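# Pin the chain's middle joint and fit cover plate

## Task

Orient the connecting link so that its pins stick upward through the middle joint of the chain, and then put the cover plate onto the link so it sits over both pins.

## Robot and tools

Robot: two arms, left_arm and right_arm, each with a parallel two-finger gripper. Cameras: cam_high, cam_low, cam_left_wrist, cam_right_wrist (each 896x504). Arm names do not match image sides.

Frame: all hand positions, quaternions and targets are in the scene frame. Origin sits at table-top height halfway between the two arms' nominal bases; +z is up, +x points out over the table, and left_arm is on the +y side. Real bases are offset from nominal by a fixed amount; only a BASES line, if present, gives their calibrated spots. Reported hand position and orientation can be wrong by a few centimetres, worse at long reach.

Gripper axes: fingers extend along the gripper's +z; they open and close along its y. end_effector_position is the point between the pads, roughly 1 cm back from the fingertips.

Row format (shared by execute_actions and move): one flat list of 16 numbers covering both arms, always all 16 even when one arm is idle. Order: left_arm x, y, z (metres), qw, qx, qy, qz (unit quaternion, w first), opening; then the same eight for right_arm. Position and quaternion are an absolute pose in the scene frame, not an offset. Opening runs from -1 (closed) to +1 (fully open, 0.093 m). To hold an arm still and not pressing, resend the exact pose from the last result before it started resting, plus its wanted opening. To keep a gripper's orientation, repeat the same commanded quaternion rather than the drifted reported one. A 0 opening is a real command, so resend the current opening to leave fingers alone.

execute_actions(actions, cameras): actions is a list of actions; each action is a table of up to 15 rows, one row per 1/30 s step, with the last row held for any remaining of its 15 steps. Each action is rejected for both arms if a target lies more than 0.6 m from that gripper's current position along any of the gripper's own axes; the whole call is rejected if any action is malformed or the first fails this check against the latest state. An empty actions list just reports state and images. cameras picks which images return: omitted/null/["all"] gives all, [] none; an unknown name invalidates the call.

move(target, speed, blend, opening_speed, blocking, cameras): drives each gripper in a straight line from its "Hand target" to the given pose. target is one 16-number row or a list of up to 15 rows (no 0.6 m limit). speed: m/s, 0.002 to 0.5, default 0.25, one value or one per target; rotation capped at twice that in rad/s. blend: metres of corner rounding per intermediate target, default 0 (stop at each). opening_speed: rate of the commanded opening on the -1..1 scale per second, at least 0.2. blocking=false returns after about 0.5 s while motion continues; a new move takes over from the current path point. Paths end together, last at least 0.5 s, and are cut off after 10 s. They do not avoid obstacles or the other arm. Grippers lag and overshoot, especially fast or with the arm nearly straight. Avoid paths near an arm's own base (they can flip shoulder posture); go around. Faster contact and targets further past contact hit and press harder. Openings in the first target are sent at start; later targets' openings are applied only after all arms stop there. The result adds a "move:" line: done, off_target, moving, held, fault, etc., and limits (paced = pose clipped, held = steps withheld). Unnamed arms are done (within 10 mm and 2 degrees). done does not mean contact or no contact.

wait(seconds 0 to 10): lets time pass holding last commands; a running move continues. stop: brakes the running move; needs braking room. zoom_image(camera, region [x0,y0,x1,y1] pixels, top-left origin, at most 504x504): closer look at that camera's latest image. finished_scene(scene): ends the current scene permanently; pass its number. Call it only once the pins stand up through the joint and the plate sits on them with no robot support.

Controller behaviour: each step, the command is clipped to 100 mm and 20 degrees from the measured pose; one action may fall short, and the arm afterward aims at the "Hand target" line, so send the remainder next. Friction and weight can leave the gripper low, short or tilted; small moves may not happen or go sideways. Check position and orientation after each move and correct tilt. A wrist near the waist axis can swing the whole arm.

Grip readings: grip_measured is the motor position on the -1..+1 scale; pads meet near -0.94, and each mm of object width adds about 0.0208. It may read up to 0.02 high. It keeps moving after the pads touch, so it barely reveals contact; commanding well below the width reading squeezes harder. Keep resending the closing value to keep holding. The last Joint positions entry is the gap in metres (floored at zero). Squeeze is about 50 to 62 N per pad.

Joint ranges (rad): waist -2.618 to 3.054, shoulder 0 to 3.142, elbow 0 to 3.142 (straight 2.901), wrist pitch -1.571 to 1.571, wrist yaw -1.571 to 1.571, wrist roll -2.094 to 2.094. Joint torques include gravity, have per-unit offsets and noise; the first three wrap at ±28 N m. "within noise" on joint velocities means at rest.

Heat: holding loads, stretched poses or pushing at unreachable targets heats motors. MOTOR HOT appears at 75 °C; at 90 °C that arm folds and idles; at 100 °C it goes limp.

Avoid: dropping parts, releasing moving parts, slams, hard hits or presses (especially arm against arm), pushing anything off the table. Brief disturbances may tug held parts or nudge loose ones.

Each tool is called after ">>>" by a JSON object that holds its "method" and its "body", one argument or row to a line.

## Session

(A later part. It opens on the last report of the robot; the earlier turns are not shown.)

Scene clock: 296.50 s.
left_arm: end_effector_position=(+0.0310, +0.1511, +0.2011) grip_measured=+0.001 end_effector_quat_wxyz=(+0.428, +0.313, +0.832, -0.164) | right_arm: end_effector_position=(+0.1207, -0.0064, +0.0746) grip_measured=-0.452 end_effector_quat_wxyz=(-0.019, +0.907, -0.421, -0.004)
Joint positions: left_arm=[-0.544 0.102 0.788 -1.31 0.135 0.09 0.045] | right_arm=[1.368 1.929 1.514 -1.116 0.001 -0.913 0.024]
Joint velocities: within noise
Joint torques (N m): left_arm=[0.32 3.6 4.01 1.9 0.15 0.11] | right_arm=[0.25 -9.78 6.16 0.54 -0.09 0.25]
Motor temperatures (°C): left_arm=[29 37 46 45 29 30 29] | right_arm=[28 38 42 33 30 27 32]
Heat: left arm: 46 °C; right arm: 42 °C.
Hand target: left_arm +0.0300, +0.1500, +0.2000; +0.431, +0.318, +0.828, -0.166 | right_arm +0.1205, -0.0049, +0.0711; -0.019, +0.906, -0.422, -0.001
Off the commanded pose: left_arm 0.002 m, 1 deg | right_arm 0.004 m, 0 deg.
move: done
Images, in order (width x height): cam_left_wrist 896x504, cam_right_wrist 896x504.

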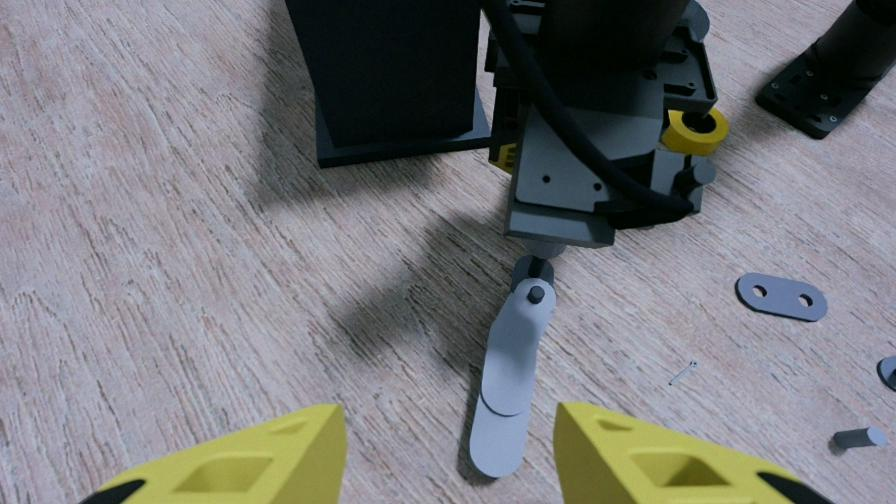

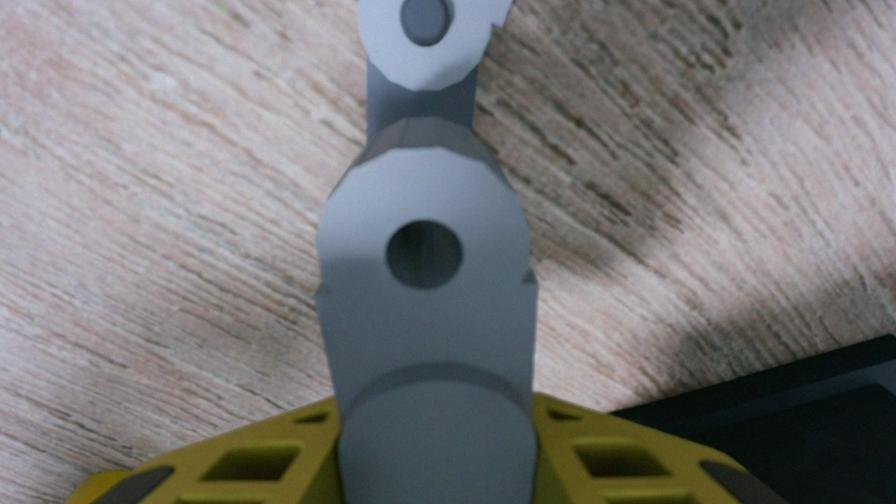

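>>> {"method": "move", "body": {
  "target": [0.03,0.15,0.20,0.4310,0.3179,0.8281,-0.1655,0.0,0.1207,-0.0085,0.060,0.0190,-0.9063,0.4226,0.0013,-0.65],
  "speed": 0.04,
  "cameras": ["cam_left_wrist","cam_right_wrist"]
}}

>>> {"method": "zoom_image", "body": {
  "camera": "cam_left_wrist",
  "region": [480, 220, 600, 310]
}}

Scene clock: 301.53 s.
left_arm: end_effector_position=(+0.0310, +0.1511, +0.2011) grip_measured=+0.001 end_effector_quat_wxyz=(+0.428, +0.313, +0.832, -0.164) | right_arm: end_effector_position=(+0.1200, -0.0093, +0.0626) grip_measured=-0.452 end_effector_quat_wxyz=(-0.018, +0.907, -0.421, -0.004)
Joint positions: left_arm=[-0.544 0.102 0.788 -1.31 0.135 0.09 0.045] | right_arm=[1.368 1.929 1.466 -1.07 0.001 -0.913 0.024]
Joint velocities: within noise
Joint torques (N m): left_arm=[0.31 3.62 4 1.9 0.15 0.11] | right_arm=[0.05 -10.11 6.01 0.56 -0.09 0.22]
Motor temperatures (°C): left_arm=[29 37 46 45 29 30 29] | right_arm=[28 39 41 33 30 27 33]
Heat: left arm: 46 °C; right arm: 41 °C.
Hand target: left_arm +0.0300, +0.1500, +0.2000; +0.431, +0.318, +0.828, -0.166 | right_arm +0.1207, -0.0084, +0.0601; -0.019, +0.906, -0.422, -0.001
Off the commanded pose: left_arm 0.002 m, 1 deg | right_arm 0.003 m, 0 deg.
move: done
Images, in order (width x height): cam_left_wrist 896x504, cam_right_wrist 896x504.

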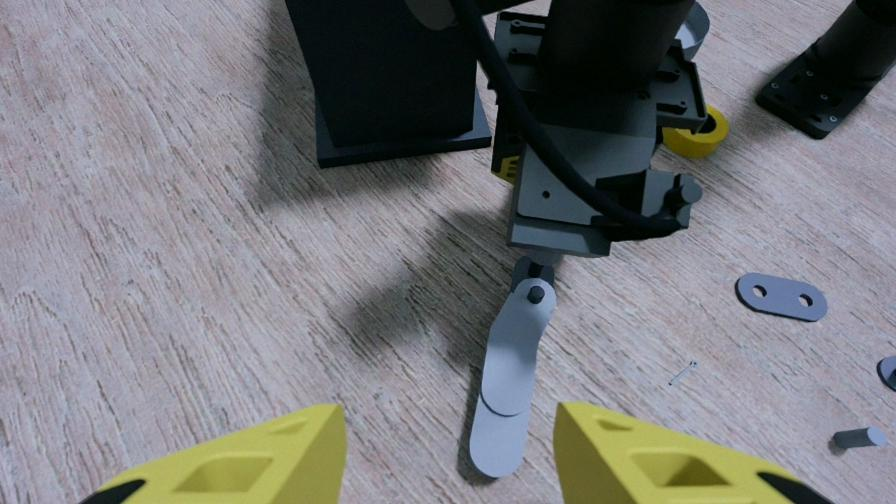

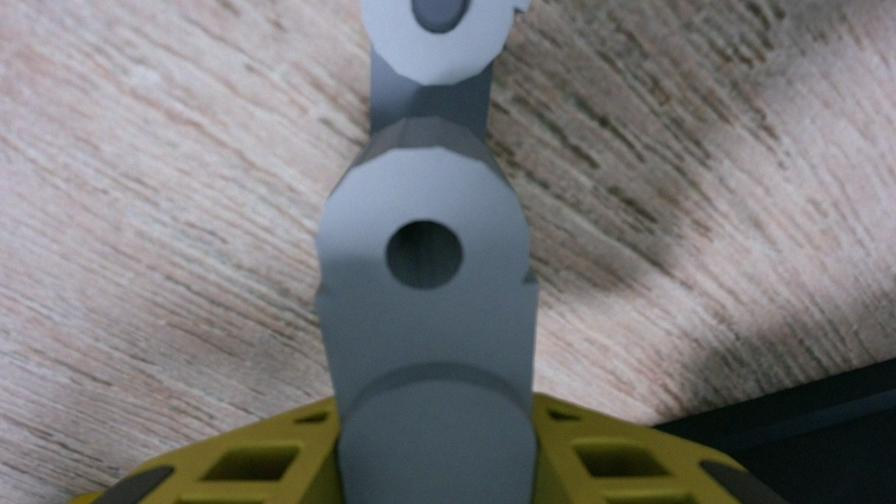

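Scaled by 4.200 from the camera's 896x504 image, which has a finer 1280x720 frame.

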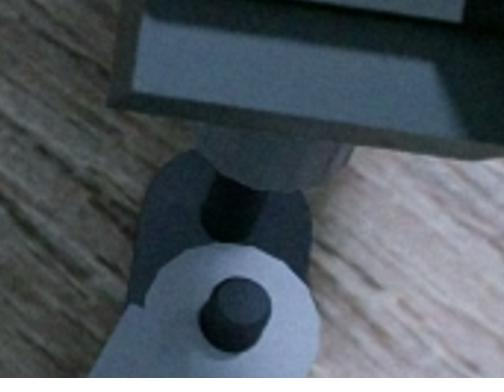

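>>> {"method": "move", "body": {
  "target": [0.03,0.15,0.20,0.4310,0.3179,0.8281,-0.1655,0.0,0.1209,-0.0070,0.051,0.0190,-0.9063,0.4226,0.0013,-0.65],
  "speed": 0.03,
  "cameras": ["cam_left_wrist","cam_right_wrist"]
}}

>>> {"method": "zoom_image", "body": {
  "camera": "cam_left_wrist",
  "region": [480, 220, 600, 310]
}}

Scene clock: 303.43 s.
left_arm: end_effector_position=(+0.0310, +0.1511, +0.2011) grip_measured=+0.001 end_effector_quat_wxyz=(+0.428, +0.313, +0.832, -0.164) | right_arm: end_effector_position=(+0.1202, -0.0087, +0.0555) grip_measured=-0.452 end_effector_quat_wxyz=(-0.019, +0.907, -0.421, -0.004)
Joint positions: left_arm=[-0.544 0.102 0.788 -1.31 0.135 0.09 0.045] | right_arm=[1.368 1.937 1.448 -1.043 0.001 -0.913 0.024]
Joint velocities: within noise
Joint torques (N m): left_arm=[0.29 3.59 4.04 1.9 0.15 0.11] | right_arm=[0.09 -9.57 6 0.59 -0.09 0.22]
Motor temperatures (°C): left_arm=[29 36 46 45 29 30 29] | right_arm=[28 39 41 32 30 27 33]
Heat: left arm: 46 °C; right arm: 41 °C.
Hand target: left_arm +0.0300, +0.1500, +0.2000; +0.431, +0.318, +0.828, -0.166 | right_arm +0.1209, -0.0070, +0.0511; -0.019, +0.906, -0.422, -0.001
Off the commanded pose: left_arm 0.002 m, 1 deg | right_arm 0.005 m, 0 deg.
move: done
Images, in order (width x height): cam_left_wrist 896x504, cam_right_wrist 896x504.

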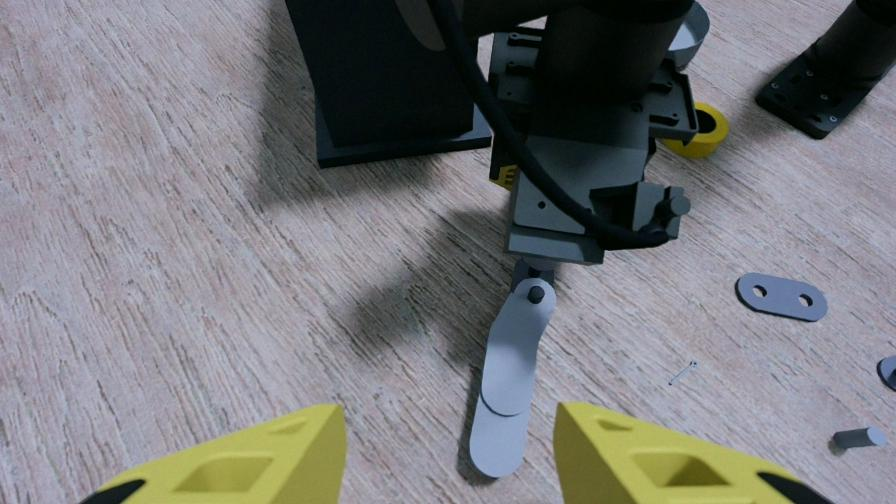

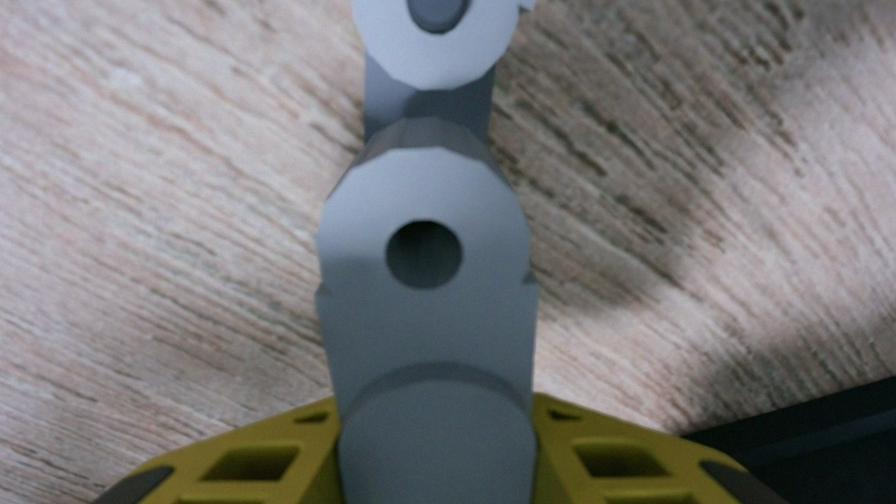

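Scaled by 4.200 from the camera's 896x504 image, which has a finer 1280x720 frame.

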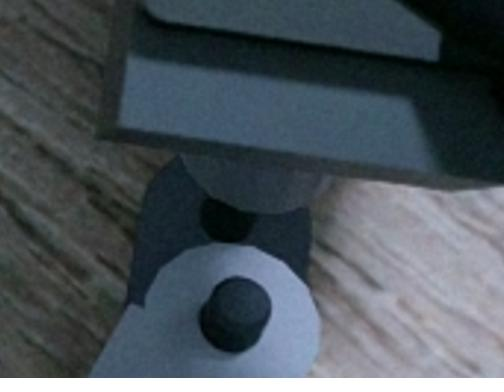

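>>> {"method": "move", "body": {
  "target": [0.03,0.15,0.20,0.4310,0.3179,0.8281,-0.1655,0.0,0.1209,-0.0070,0.043,0.0190,-0.9063,0.4226,0.0013,-0.65],
  "speed": 0.03,
  "cameras": ["cam_left_wrist","cam_right_wrist"]
}}

>>> {"method": "zoom_image", "body": {
  "camera": "cam_left_wrist",
  "region": [480, 220, 600, 310]
}}

>>> {"method": "zoom_image", "body": {
  "camera": "cam_right_wrist",
  "region": [350, 180, 510, 300]
}}

Scene clock: 304.67 s.
left_arm: end_effector_position=(+0.0310, +0.1511, +0.2011) grip_measured=+0.001 end_effector_quat_wxyz=(+0.428, +0.313, +0.832, -0.164) | right_arm: end_effector_position=(+0.1202, -0.0085, +0.0476) grip_measured=-0.452 end_effector_quat_wxyz=(-0.019, +0.907, -0.421, -0.004)
Joint positions: left_arm=[-0.544 0.102 0.788 -1.31 0.135 0.09 0.045] | right_arm=[1.368 1.946 1.427 -1.014 0.001 -0.913 0.024]
Joint velocities: within noise
Joint torques (N m): left_arm=[0.32 3.63 4 1.9 0.15 0.11] | right_arm=[0.09 -9.62 5.94 0.59 -0.09 0.22]
Motor temperatures (°C): left_arm=[29 36 46 45 29 30 29] | right_arm=[28 40 41 32 30 27 33]
Heat: left arm: 46 °C; right arm: 41 °C.
Hand target: left_arm +0.0300, +0.1500, +0.2000; +0.431, +0.318, +0.828, -0.166 | right_arm +0.1209, -0.0070, +0.0431; -0.019, +0.906, -0.422, -0.001
Off the commanded pose: left_arm 0.002 m, 1 deg | right_arm 0.005 m, 0 deg.
move: done
Images, in order (width x height): cam_left_wrist 896x504, cam_right_wrist 896x504.

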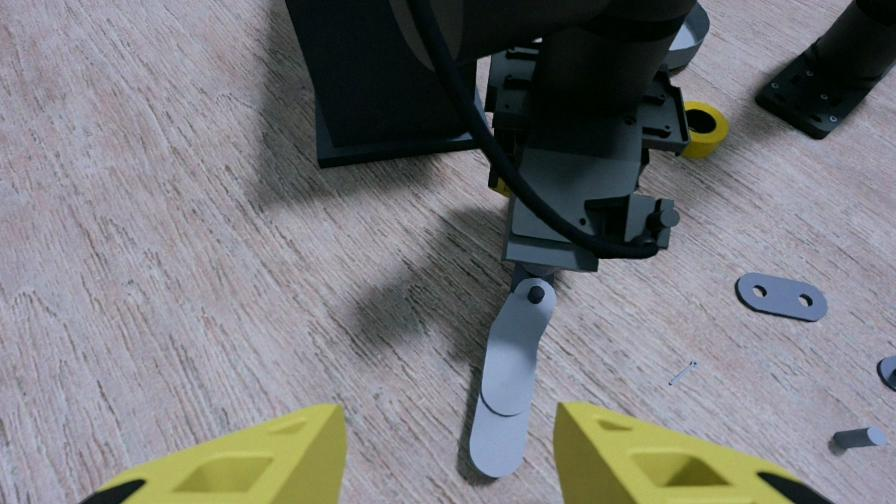

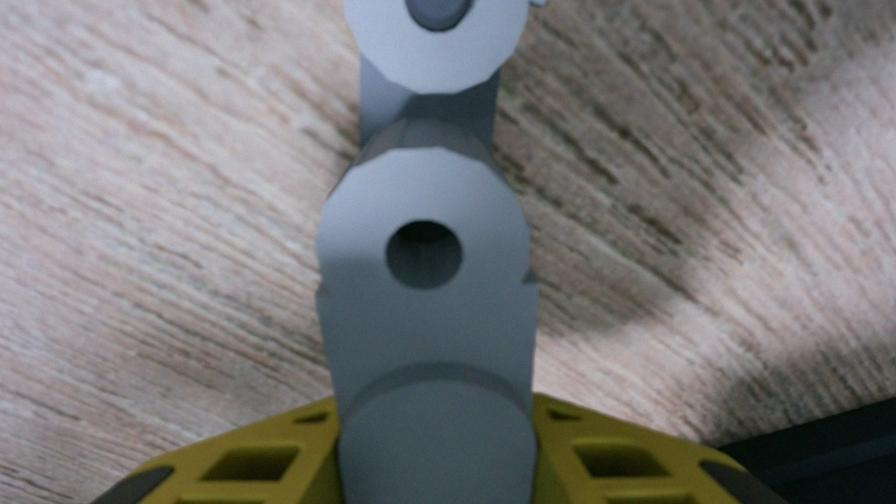

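Scaled by 4.200 from the camera's 896x504 image, which has a finer 1280x720 frame.

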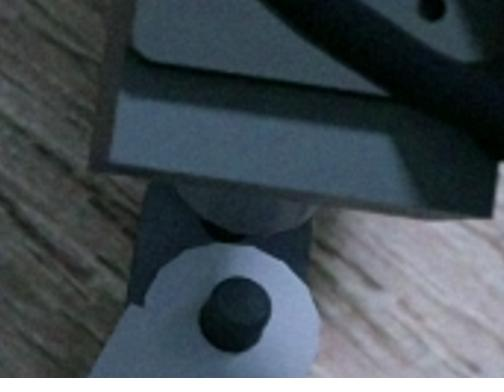

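Scaled by 3.150 from the camera's 896x504 image, which has a finer 1280x720 frame.

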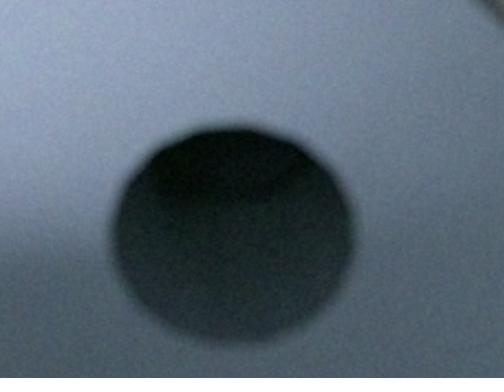

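>>> {"method": "move", "body": {
  "target": [0.03,0.15,0.20,0.4310,0.3179,0.8281,-0.1655,0.0,0.1209,-0.0070,0.030,0.0190,-0.9063,0.4226,0.0013,-0.65],
  "speed": 0.03,
  "cameras": ["cam_left_wrist","cam_right_wrist"]
}}

Scene clock: 305.90 s.
left_arm: end_effector_position=(+0.0310, +0.1511, +0.2011) grip_measured=+0.001 end_effector_quat_wxyz=(+0.428, +0.313, +0.832, -0.164) | right_arm: end_effector_position=(+0.1202, -0.0085, +0.0346) grip_measured=-0.452 end_effector_quat_wxyz=(-0.018, +0.907, -0.421, -0.004)
Joint positions: left_arm=[-0.544 0.102 0.788 -1.31 0.135 0.09 0.045] | right_arm=[1.368 1.961 1.394 -0.967 0.001 -0.913 0.024]
Joint velocities: within noise
Joint torques (N m): left_arm=[0.31 3.62 4.01 1.9 0.15 0.11] | right_arm=[0.09 -9.68 5.86 0.6 -0.09 0.23]
Motor temperatures (°C): left_arm=[29 36 46 45 29 30 29] | right_arm=[28 40 41 32 30 27 33]
Heat: left arm: 46 °C; right arm: 41 °C.
Hand target: left_arm +0.0300, +0.1500, +0.2000; +0.431, +0.318, +0.828, -0.166 | right_arm +0.1208, -0.0071, +0.0301; -0.019, +0.906, -0.422, -0.001
Off the commanded pose: left_arm 0.002 m, 1 deg | right_arm 0.005 m, 0 deg.
move: done
Images, in order (width x height): cam_left_wrist 896x504, cam_right_wrist 896x504.

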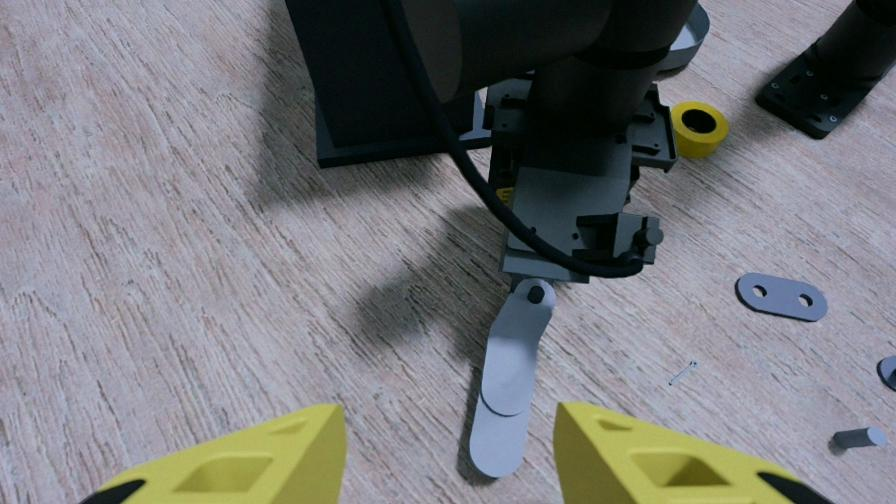

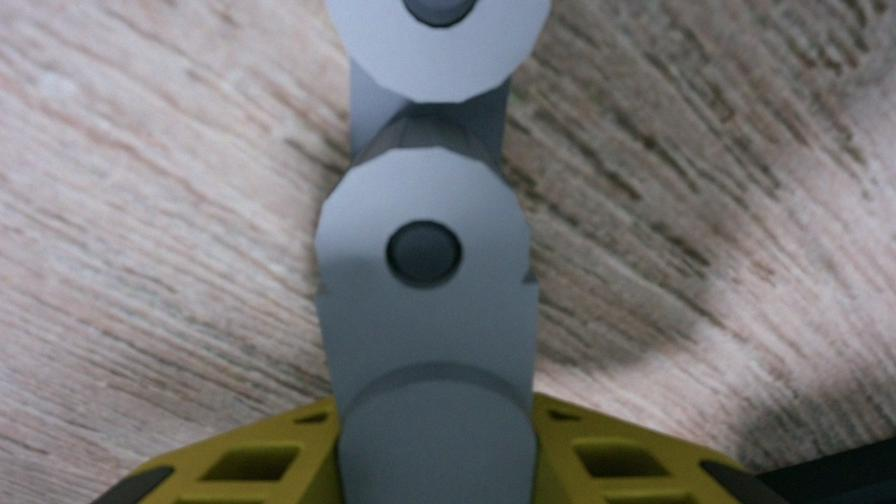

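Pin is well centred in the bore. Seating fully.

>>> {"method": "move", "body": {
  "target": [0.03,0.15,0.20,0.4310,0.3179,0.8281,-0.1655,0.0,0.1209,-0.0070,0.019,0.0190,-0.9063,0.4226,0.0013,-0.65],
  "speed": 0.03,
  "cameras": ["cam_right_wrist"]
}}

Scene clock: 306.97 s.
left_arm: end_effector_position=(+0.0310, +0.1511, +0.2011) grip_measured=+0.001 end_effector_quat_wxyz=(+0.428, +0.313, +0.832, -0.164) | right_arm: end_effector_position=(+0.1202, -0.0086, +0.0251) grip_measured=-0.452 end_effector_quat_wxyz=(-0.018, +0.907, -0.421, -0.004)
Joint positions: left_arm=[-0.544 0.102 0.788 -1.31 0.135 0.09 0.045] | right_arm=[1.368 1.973 1.372 -0.933 0.001 -0.913 0.024]
Joint velocities: within noise
Joint torques (N m): left_arm=[0.34 3.6 4 1.9 0.15 0.11] | right_arm=[0.09 -9.46 5.53 0.65 -0.1 0.22]
Motor temperatures (°C): left_arm=[29 36 46 45 29 30 29] | right_arm=[28 40 41 32 30 27 33]
Heat: left arm: 46 °C; right arm: 41 °C.
Hand target: left_arm +0.0300, +0.1500, +0.2000; +0.431, +0.318, +0.828, -0.166 | right_arm +0.1208, -0.0071, +0.0190; -0.019, +0.906, -0.422, -0.001
Off the commanded pose: left_arm 0.002 m, 1 deg | right_arm 0.006 m, 0 deg.
move: done
Images, in order (width x height): cam_right_wrist 896x504.

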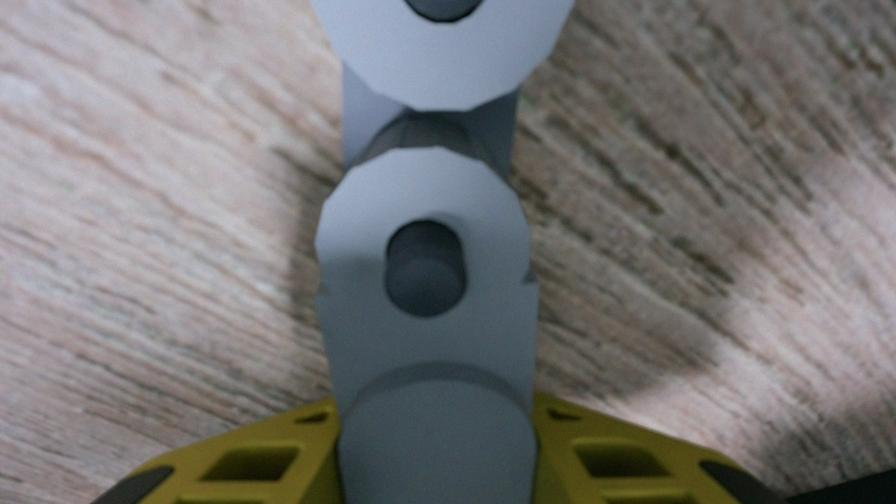

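>>> {"method": "move", "body": {
  "target": [
    [0.03,0.15,0.20,0.4310,0.3179,0.8281,-0.1655,0.0,0.1206,-0.0077,0.0165,0.0190,-0.9063,0.4226,0.0013,-0.65],
    [0.03,0.15,0.20,0.4310,0.3179,0.8281,-0.1655,0.0,0.1206,-0.0077,0.0166,0.0190,-0.9063,0.4226,0.0013,-0.2]
  ],
  "speed": 0.03,
  "opening_speed": 0.5,
  "cameras": ["cam_right_wrist"]
}}

>>> {"method": "move", "body": {
  "target": [0.03,0.15,0.20,0.4310,0.3179,0.8281,-0.1655,0.0,0.1206,-0.0077,0.125,0.0190,-0.9063,0.4226,0.0013,-0.2],
  "speed": 0.08
}}

Scene clock: 309.17 s.
left_arm: end_effector_position=(+0.0310, +0.1511, +0.2011) grip_measured=+0.001 end_effector_quat_wxyz=(+0.428, +0.313, +0.832, -0.164) | right_arm: end_effector_position=(+0.1209, -0.0054, +0.0249) grip_measured=-0.203 end_effector_quat_wxyz=(-0.025, +0.907, -0.420, -0.005)
Joint positions: left_arm=[-0.544 0.102 0.788 -1.31 0.135 0.09 0.045] | right_arm=[1.368 1.973 1.37 -0.917 0.001 -0.913 0.035]
Joint velocities: within noise
Joint torques (N m): left_arm=[0.32 3.63 4.03 1.9 0.15 0.11] | right_arm=[0.12 -9.43 4.92 0.63 -0.09 0.22]
Motor temperatures (°C): left_arm=[29 36 46 45 29 30 29] | right_arm=[28 40 41 32 30 27 33]
Heat: left arm: 46 °C; right arm: 41 °C.
Hand target: left_arm +0.0300, +0.1500, +0.2000; +0.431, +0.318, +0.828, -0.166 | right_arm +0.1206, -0.0078, +0.0167; -0.019, +0.906, -0.422, -0.001
Off the commanded pose: left_arm 0.002 m, 1 deg | right_arm 0.009 m, 1 deg.
move: done
Images, in order (width x height): cam_right_wrist 896x504.

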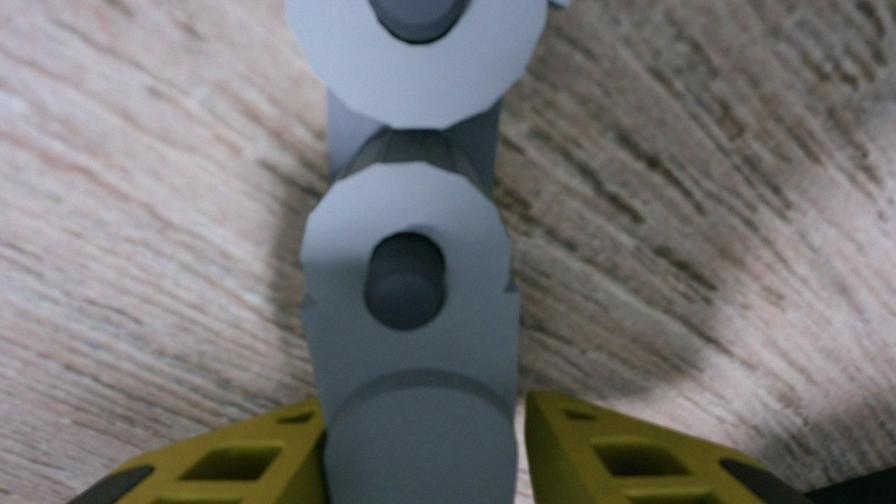

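Scene clock: 311.23 s.
left_arm: end_effector_position=(+0.0310, +0.1511, +0.2011) grip_measured=+0.001 end_effector_quat_wxyz=(+0.428, +0.313, +0.832, -0.164) | right_arm: end_effector_position=(+0.1199, -0.0102, +0.1084) grip_measured=-0.203 end_effector_quat_wxyz=(+0.002, +0.907, -0.421, +0.001)
Joint positions: left_arm=[-0.544 0.102 0.788 -1.31 0.135 0.09 0.045] | right_arm=[1.368 1.941 1.665 -1.299 0.001 -0.913 0.035]
Joint velocities: within noise
Joint torques (N m): left_arm=[0.32 3.6 4 1.9 0.15 0.11] | right_arm=[0.1 -13.91 8.14 0.27 -0.1 0.23]
Motor temperatures (°C): left_arm=[29 36 45 45 29 30 29] | right_arm=[28 41 41 32 30 27 33]
Heat: left arm: 45 °C; right arm: 41 °C.
Hand target: left_arm +0.0300, +0.1500, +0.2000; +0.431, +0.318, +0.828, -0.166 | right_arm +0.1205, -0.0080, +0.1247; -0.019, +0.906, -0.423, -0.001
Off the commanded pose: left_arm 0.002 m, 1 deg | right_arm 0.017 m, 2 deg.
move: off_target (right_arm)

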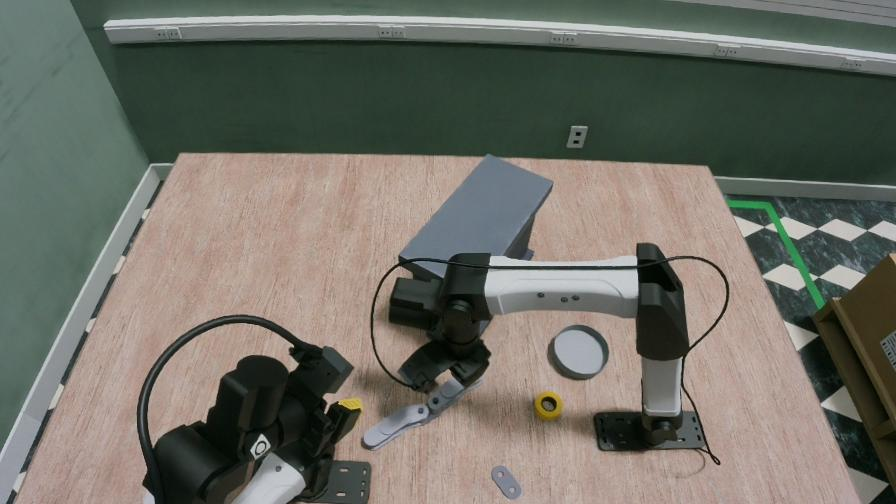

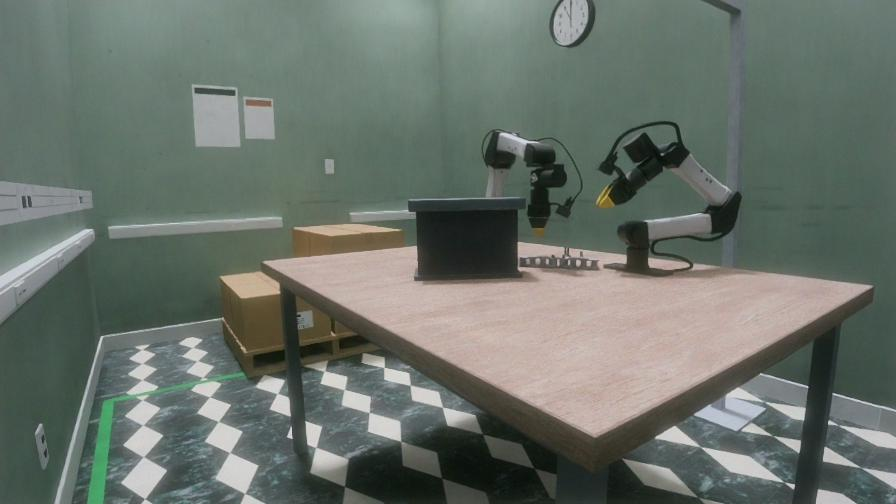

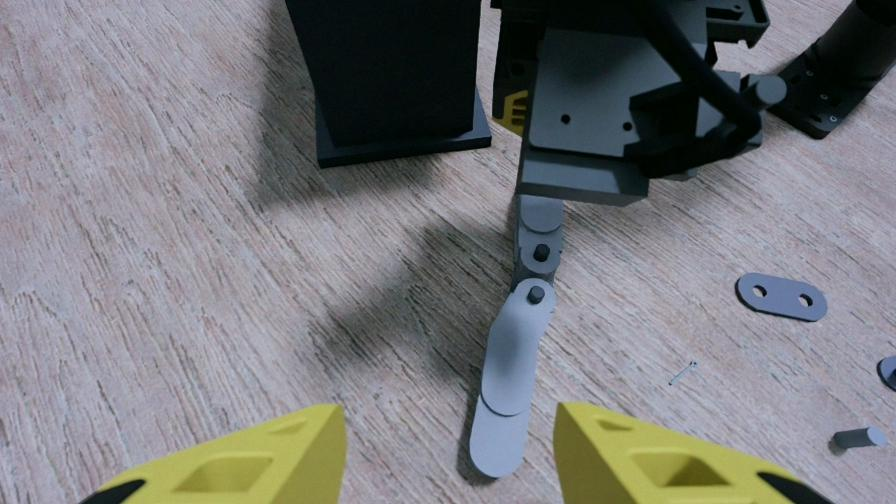

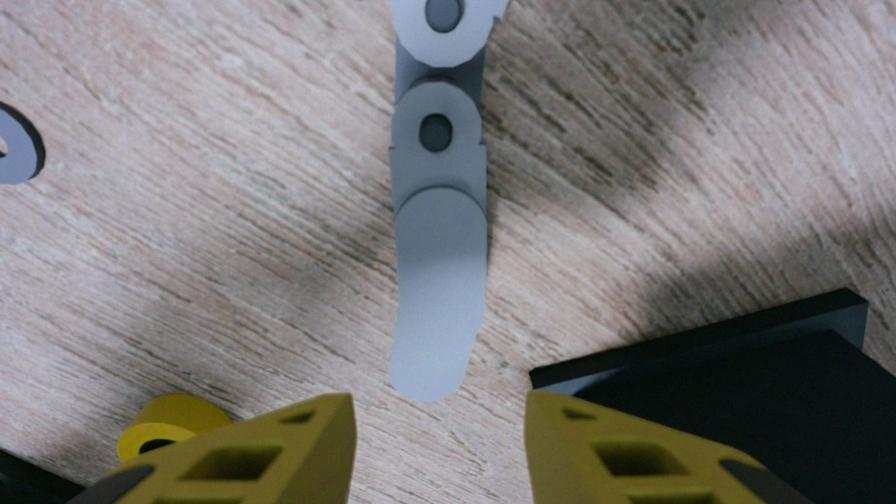

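>>> {"method": "move", "body": {
  "target": [0.03,0.15,0.20,0.4310,0.3179,0.8281,-0.1655,0.0,-0.0374,-0.0927,0.105,0.0,-0.3007,0.9537,0.0,0.0],
  "speed": 0.2
}}

Scene clock: 319.13 s.
left_arm: end_effector_position=(+0.0310, +0.1511, +0.2011) grip_measured=+0.001 end_effector_quat_wxyz=(+0.428, +0.313, +0.832, -0.164) | right_arm: end_effector_position=(-0.0353, -0.0909, +0.1006) grip_measured=-0.003 end_effector_quat_wxyz=(+0.001, -0.302, +0.953, -0.012)
Joint positions: left_arm=[-0.544 0.102 0.788 -1.31 0.135 0.09 0.045] | right_arm=[1.855 1.664 1.291 -1.222 0.003 1.233 0.045]
Joint velocities: within noise
Joint torques (N m): left_arm=[0.32 3.64 4 1.91 0.14 0.11] | right_arm=[0.49 -10.62 5.08 0.41 -0.07 0.27]
Motor temperatures (°C): left_arm=[29 36 45 45 29 30 29] | right_arm=[28 42 41 32 30 27 32]
Heat: left arm: 45 °C; right arm: 42 °C.
Hand target: left_arm +0.0300, +0.1500, +0.2000; +0.431, +0.318, +0.828, -0.166 | right_arm -0.0373, -0.0927, +0.1048; +0.000, -0.301, +0.954, +0.000
Off the commanded pose: left_arm 0.002 m, 1 deg | right_arm 0.005 m, 1 deg.
move: done

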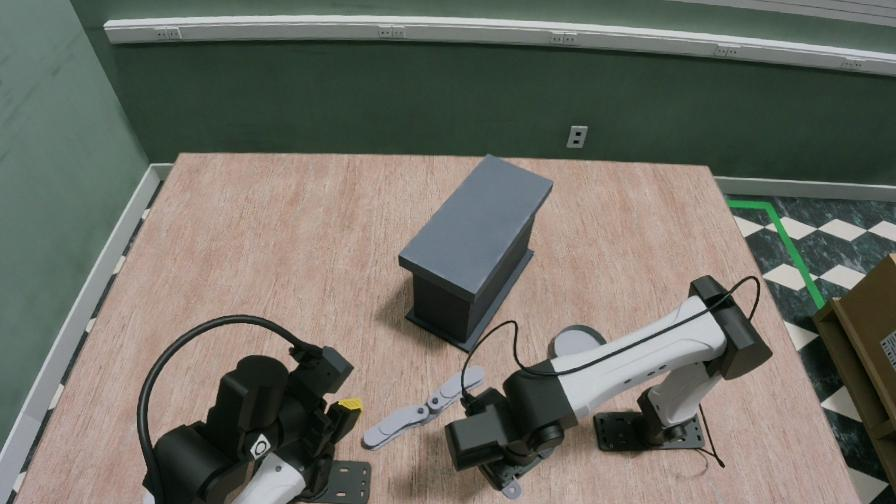

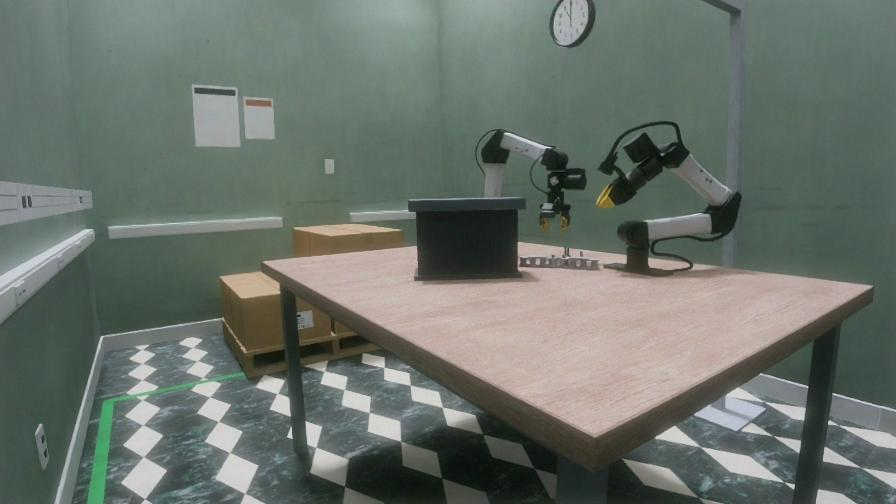

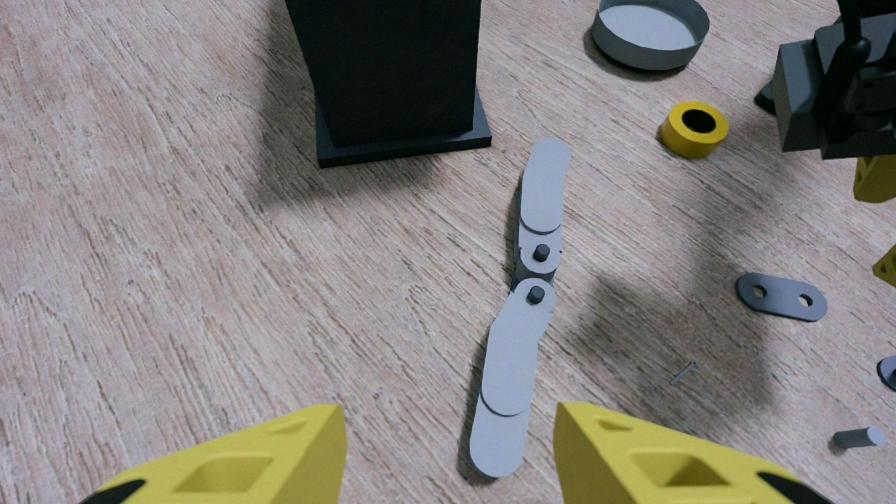

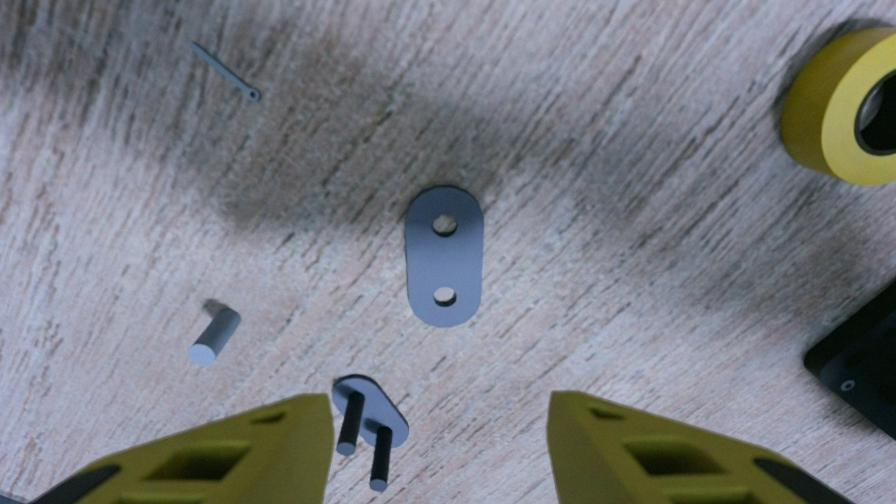

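>>> {"method": "move", "body": {
  "target": [0.03,0.15,0.20,0.4310,0.3179,0.8281,-0.1655,0.0,-0.0434,-0.0970,0.030,0.0,-0.3007,0.9537,0.0,0.0],
  "speed": 0.1,
  "cameras": ["cam_right_wrist","cam_left_wrist"]
}}

Scene clock: 321.70 s.
left_arm: end_effector_position=(+0.0310, +0.1511, +0.2011) grip_measured=+0.001 end_effector_quat_wxyz=(+0.428, +0.313, +0.832, -0.164) | right_arm: end_effector_position=(-0.0415, -0.0939, +0.0369) grip_measured=-0.003 end_effector_quat_wxyz=(+0.002, -0.301, +0.953, +0.009)
Joint positions: left_arm=[-0.544 0.102 0.788 -1.31 0.135 0.09 0.045] | right_arm=[1.879 1.686 1.053 -0.92 0.003 1.258 0.045]
Joint velocities: within noise
Joint torques (N m): left_arm=[0.31 3.6 3.99 1.9 0.14 0.11] | right_arm=[0.55 -6.06 5.09 0.48 -0.07 0.25]
Motor temperatures (°C): left_arm=[29 36 45 45 29 30 29] | right_arm=[28 42 41 32 30 27 32]
Heat: left arm: 45 °C; right arm: 42 °C.
Hand target: left_arm +0.0300, +0.1500, +0.2000; +0.431, +0.318, +0.828, -0.166 | right_arm -0.0433, -0.0971, +0.0301; +0.000, -0.301, +0.954, +0.000
Off the commanded pose: left_arm 0.002 m, 1 deg | right_arm 0.008 m, 1 deg.
move: done
Images, in order (width x height): cam_left_wrist 896x504, cam_right_wrist 896x504.

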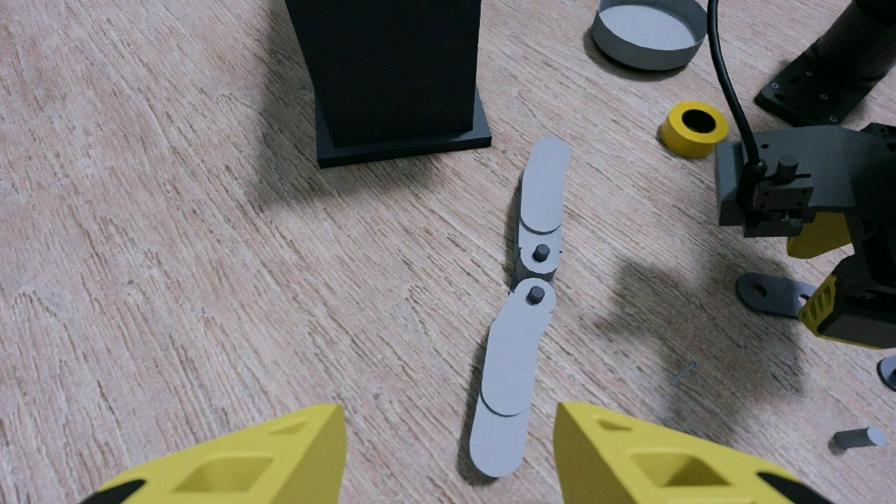

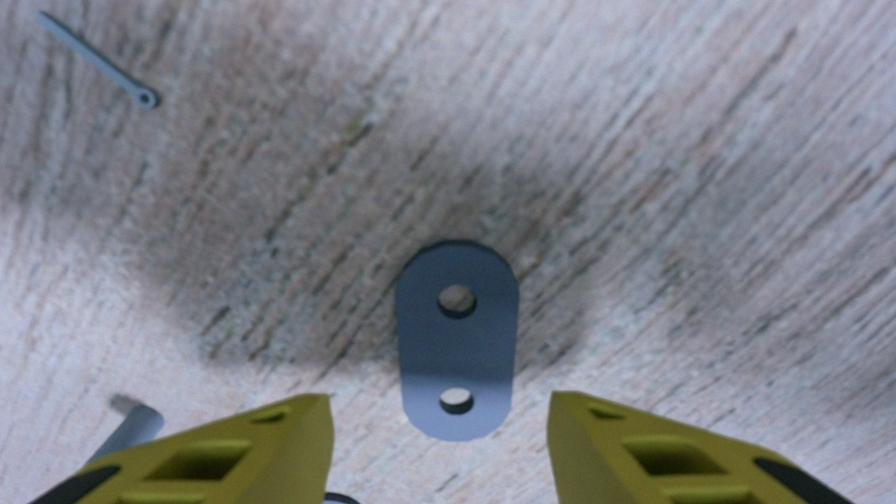

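>>> {"method": "move", "body": {
  "target": [0.03,0.15,0.20,0.4310,0.3179,0.8281,-0.1655,0.0,-0.0430,-0.1015,0.007,0.0,-0.3007,0.9537,0.0,0.0],
  "speed": 0.05,
  "cameras": ["cam_right_wrist"]
}}

Scene clock: 323.30 s.
left_arm: end_effector_position=(+0.0310, +0.1511, +0.2011) grip_measured=+0.001 end_effector_quat_wxyz=(+0.428, +0.313, +0.832, -0.164) | right_arm: end_effector_position=(-0.0414, -0.0974, +0.0143) grip_measured=-0.003 end_effector_quat_wxyz=(+0.001, -0.301, +0.953, +0.010)
Joint positions: left_arm=[-0.544 0.102 0.788 -1.31 0.135 0.09 0.045] | right_arm=[1.882 1.71 0.982 -0.823 0.003 1.262 0.045]
Joint velocities: within noise
Joint torques (N m): left_arm=[0.35 3.59 3.99 1.9 0.14 0.11] | right_arm=[0.57 -5.96 4.81 0.47 -0.06 0.26]
Motor temperatures (°C): left_arm=[29 36 45 45 29 30 29] | right_arm=[28 42 41 32 30 27 32]
Heat: left arm: 45 °C; right arm: 42 °C.
Hand target: left_arm +0.0300, +0.1500, +0.2000; +0.431, +0.318, +0.828, -0.166 | right_arm -0.0429, -0.1017, +0.0072; +0.000, -0.301, +0.954, +0.000
Off the commanded pose: left_arm 0.002 m, 1 deg | right_arm 0.009 m, 1 deg.
move: done
Images, in order (width x height): cam_right_wrist 896x504.

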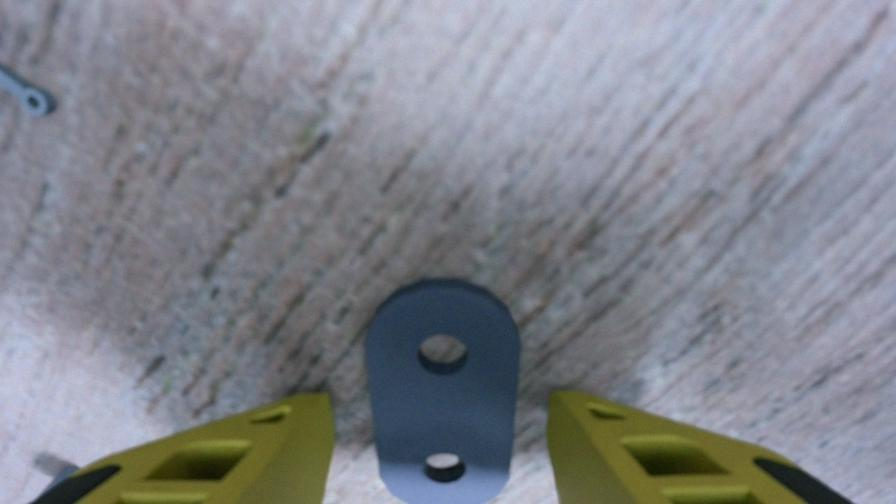

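>>> {"method": "move", "body": {
  "target": [
    [0.03,0.15,0.20,0.4310,0.3179,0.8281,-0.1655,0.0,-0.0430,-0.1015,0.0035,0.0,-0.3007,0.9537,0.0,0.0],
    [0.03,0.15,0.20,0.4310,0.3179,0.8281,-0.1655,0.0,-0.0430,-0.1015,0.0036,0.0,-0.3007,0.9537,0.0,-0.6]
  ],
  "speed": 0.05,
  "opening_speed": 0.5,
  "cameras": ["cam_right_wrist"]
}}

Scene clock: 325.80 s.
left_arm: end_effector_position=(+0.0310, +0.1511, +0.2011) grip_measured=+0.001 end_effector_quat_wxyz=(+0.428, +0.313, +0.832, -0.164) | right_arm: end_effector_position=(-0.0417, -0.0967, +0.0114) grip_measured=-0.452 end_effector_quat_wxyz=(+0.001, -0.301, +0.953, +0.011)
Joint positions: left_arm=[-0.544 0.102 0.788 -1.31 0.135 0.09 0.045] | right_arm=[1.882 1.716 0.975 -0.808 0.003 1.262 0.024]
Joint velocities: within noise
Joint torques (N m): left_arm=[0.31 3.62 4.01 1.9 0.14 0.11] | right_arm=[0.55 -5.89 4.67 0.5 -0.07 0.25]
Motor temperatures (°C): left_arm=[29 36 45 46 29 30 29] | right_arm=[28 42 40 32 30 27 32]
Heat: left arm: 46 °C; right arm: 42 °C.
Hand target: left_arm +0.0300, +0.1500, +0.2000; +0.431, +0.318, +0.828, -0.166 | right_arm -0.0429, -0.1017, +0.0038; +0.000, -0.301, +0.954, +0.000
Off the commanded pose: left_arm 0.002 m, 1 deg | right_arm 0.009 m, 1 deg.
move: done
Images, in order (width x height): cam_right_wrist 896x504.

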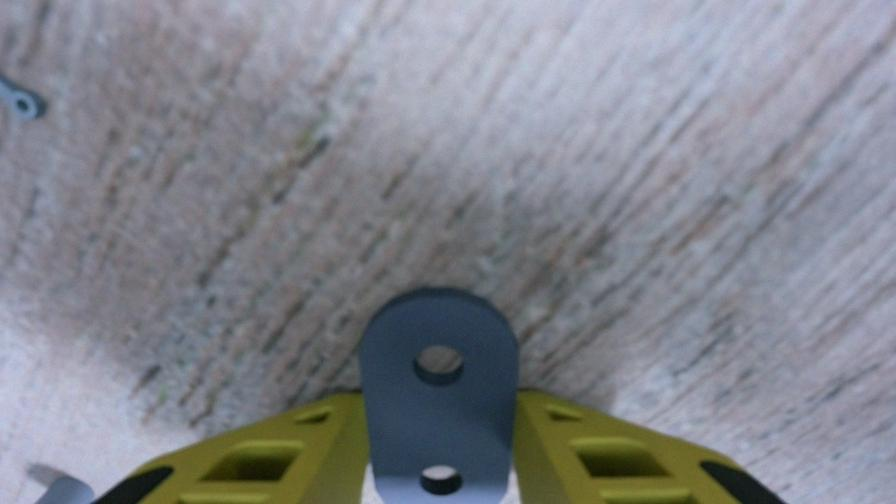

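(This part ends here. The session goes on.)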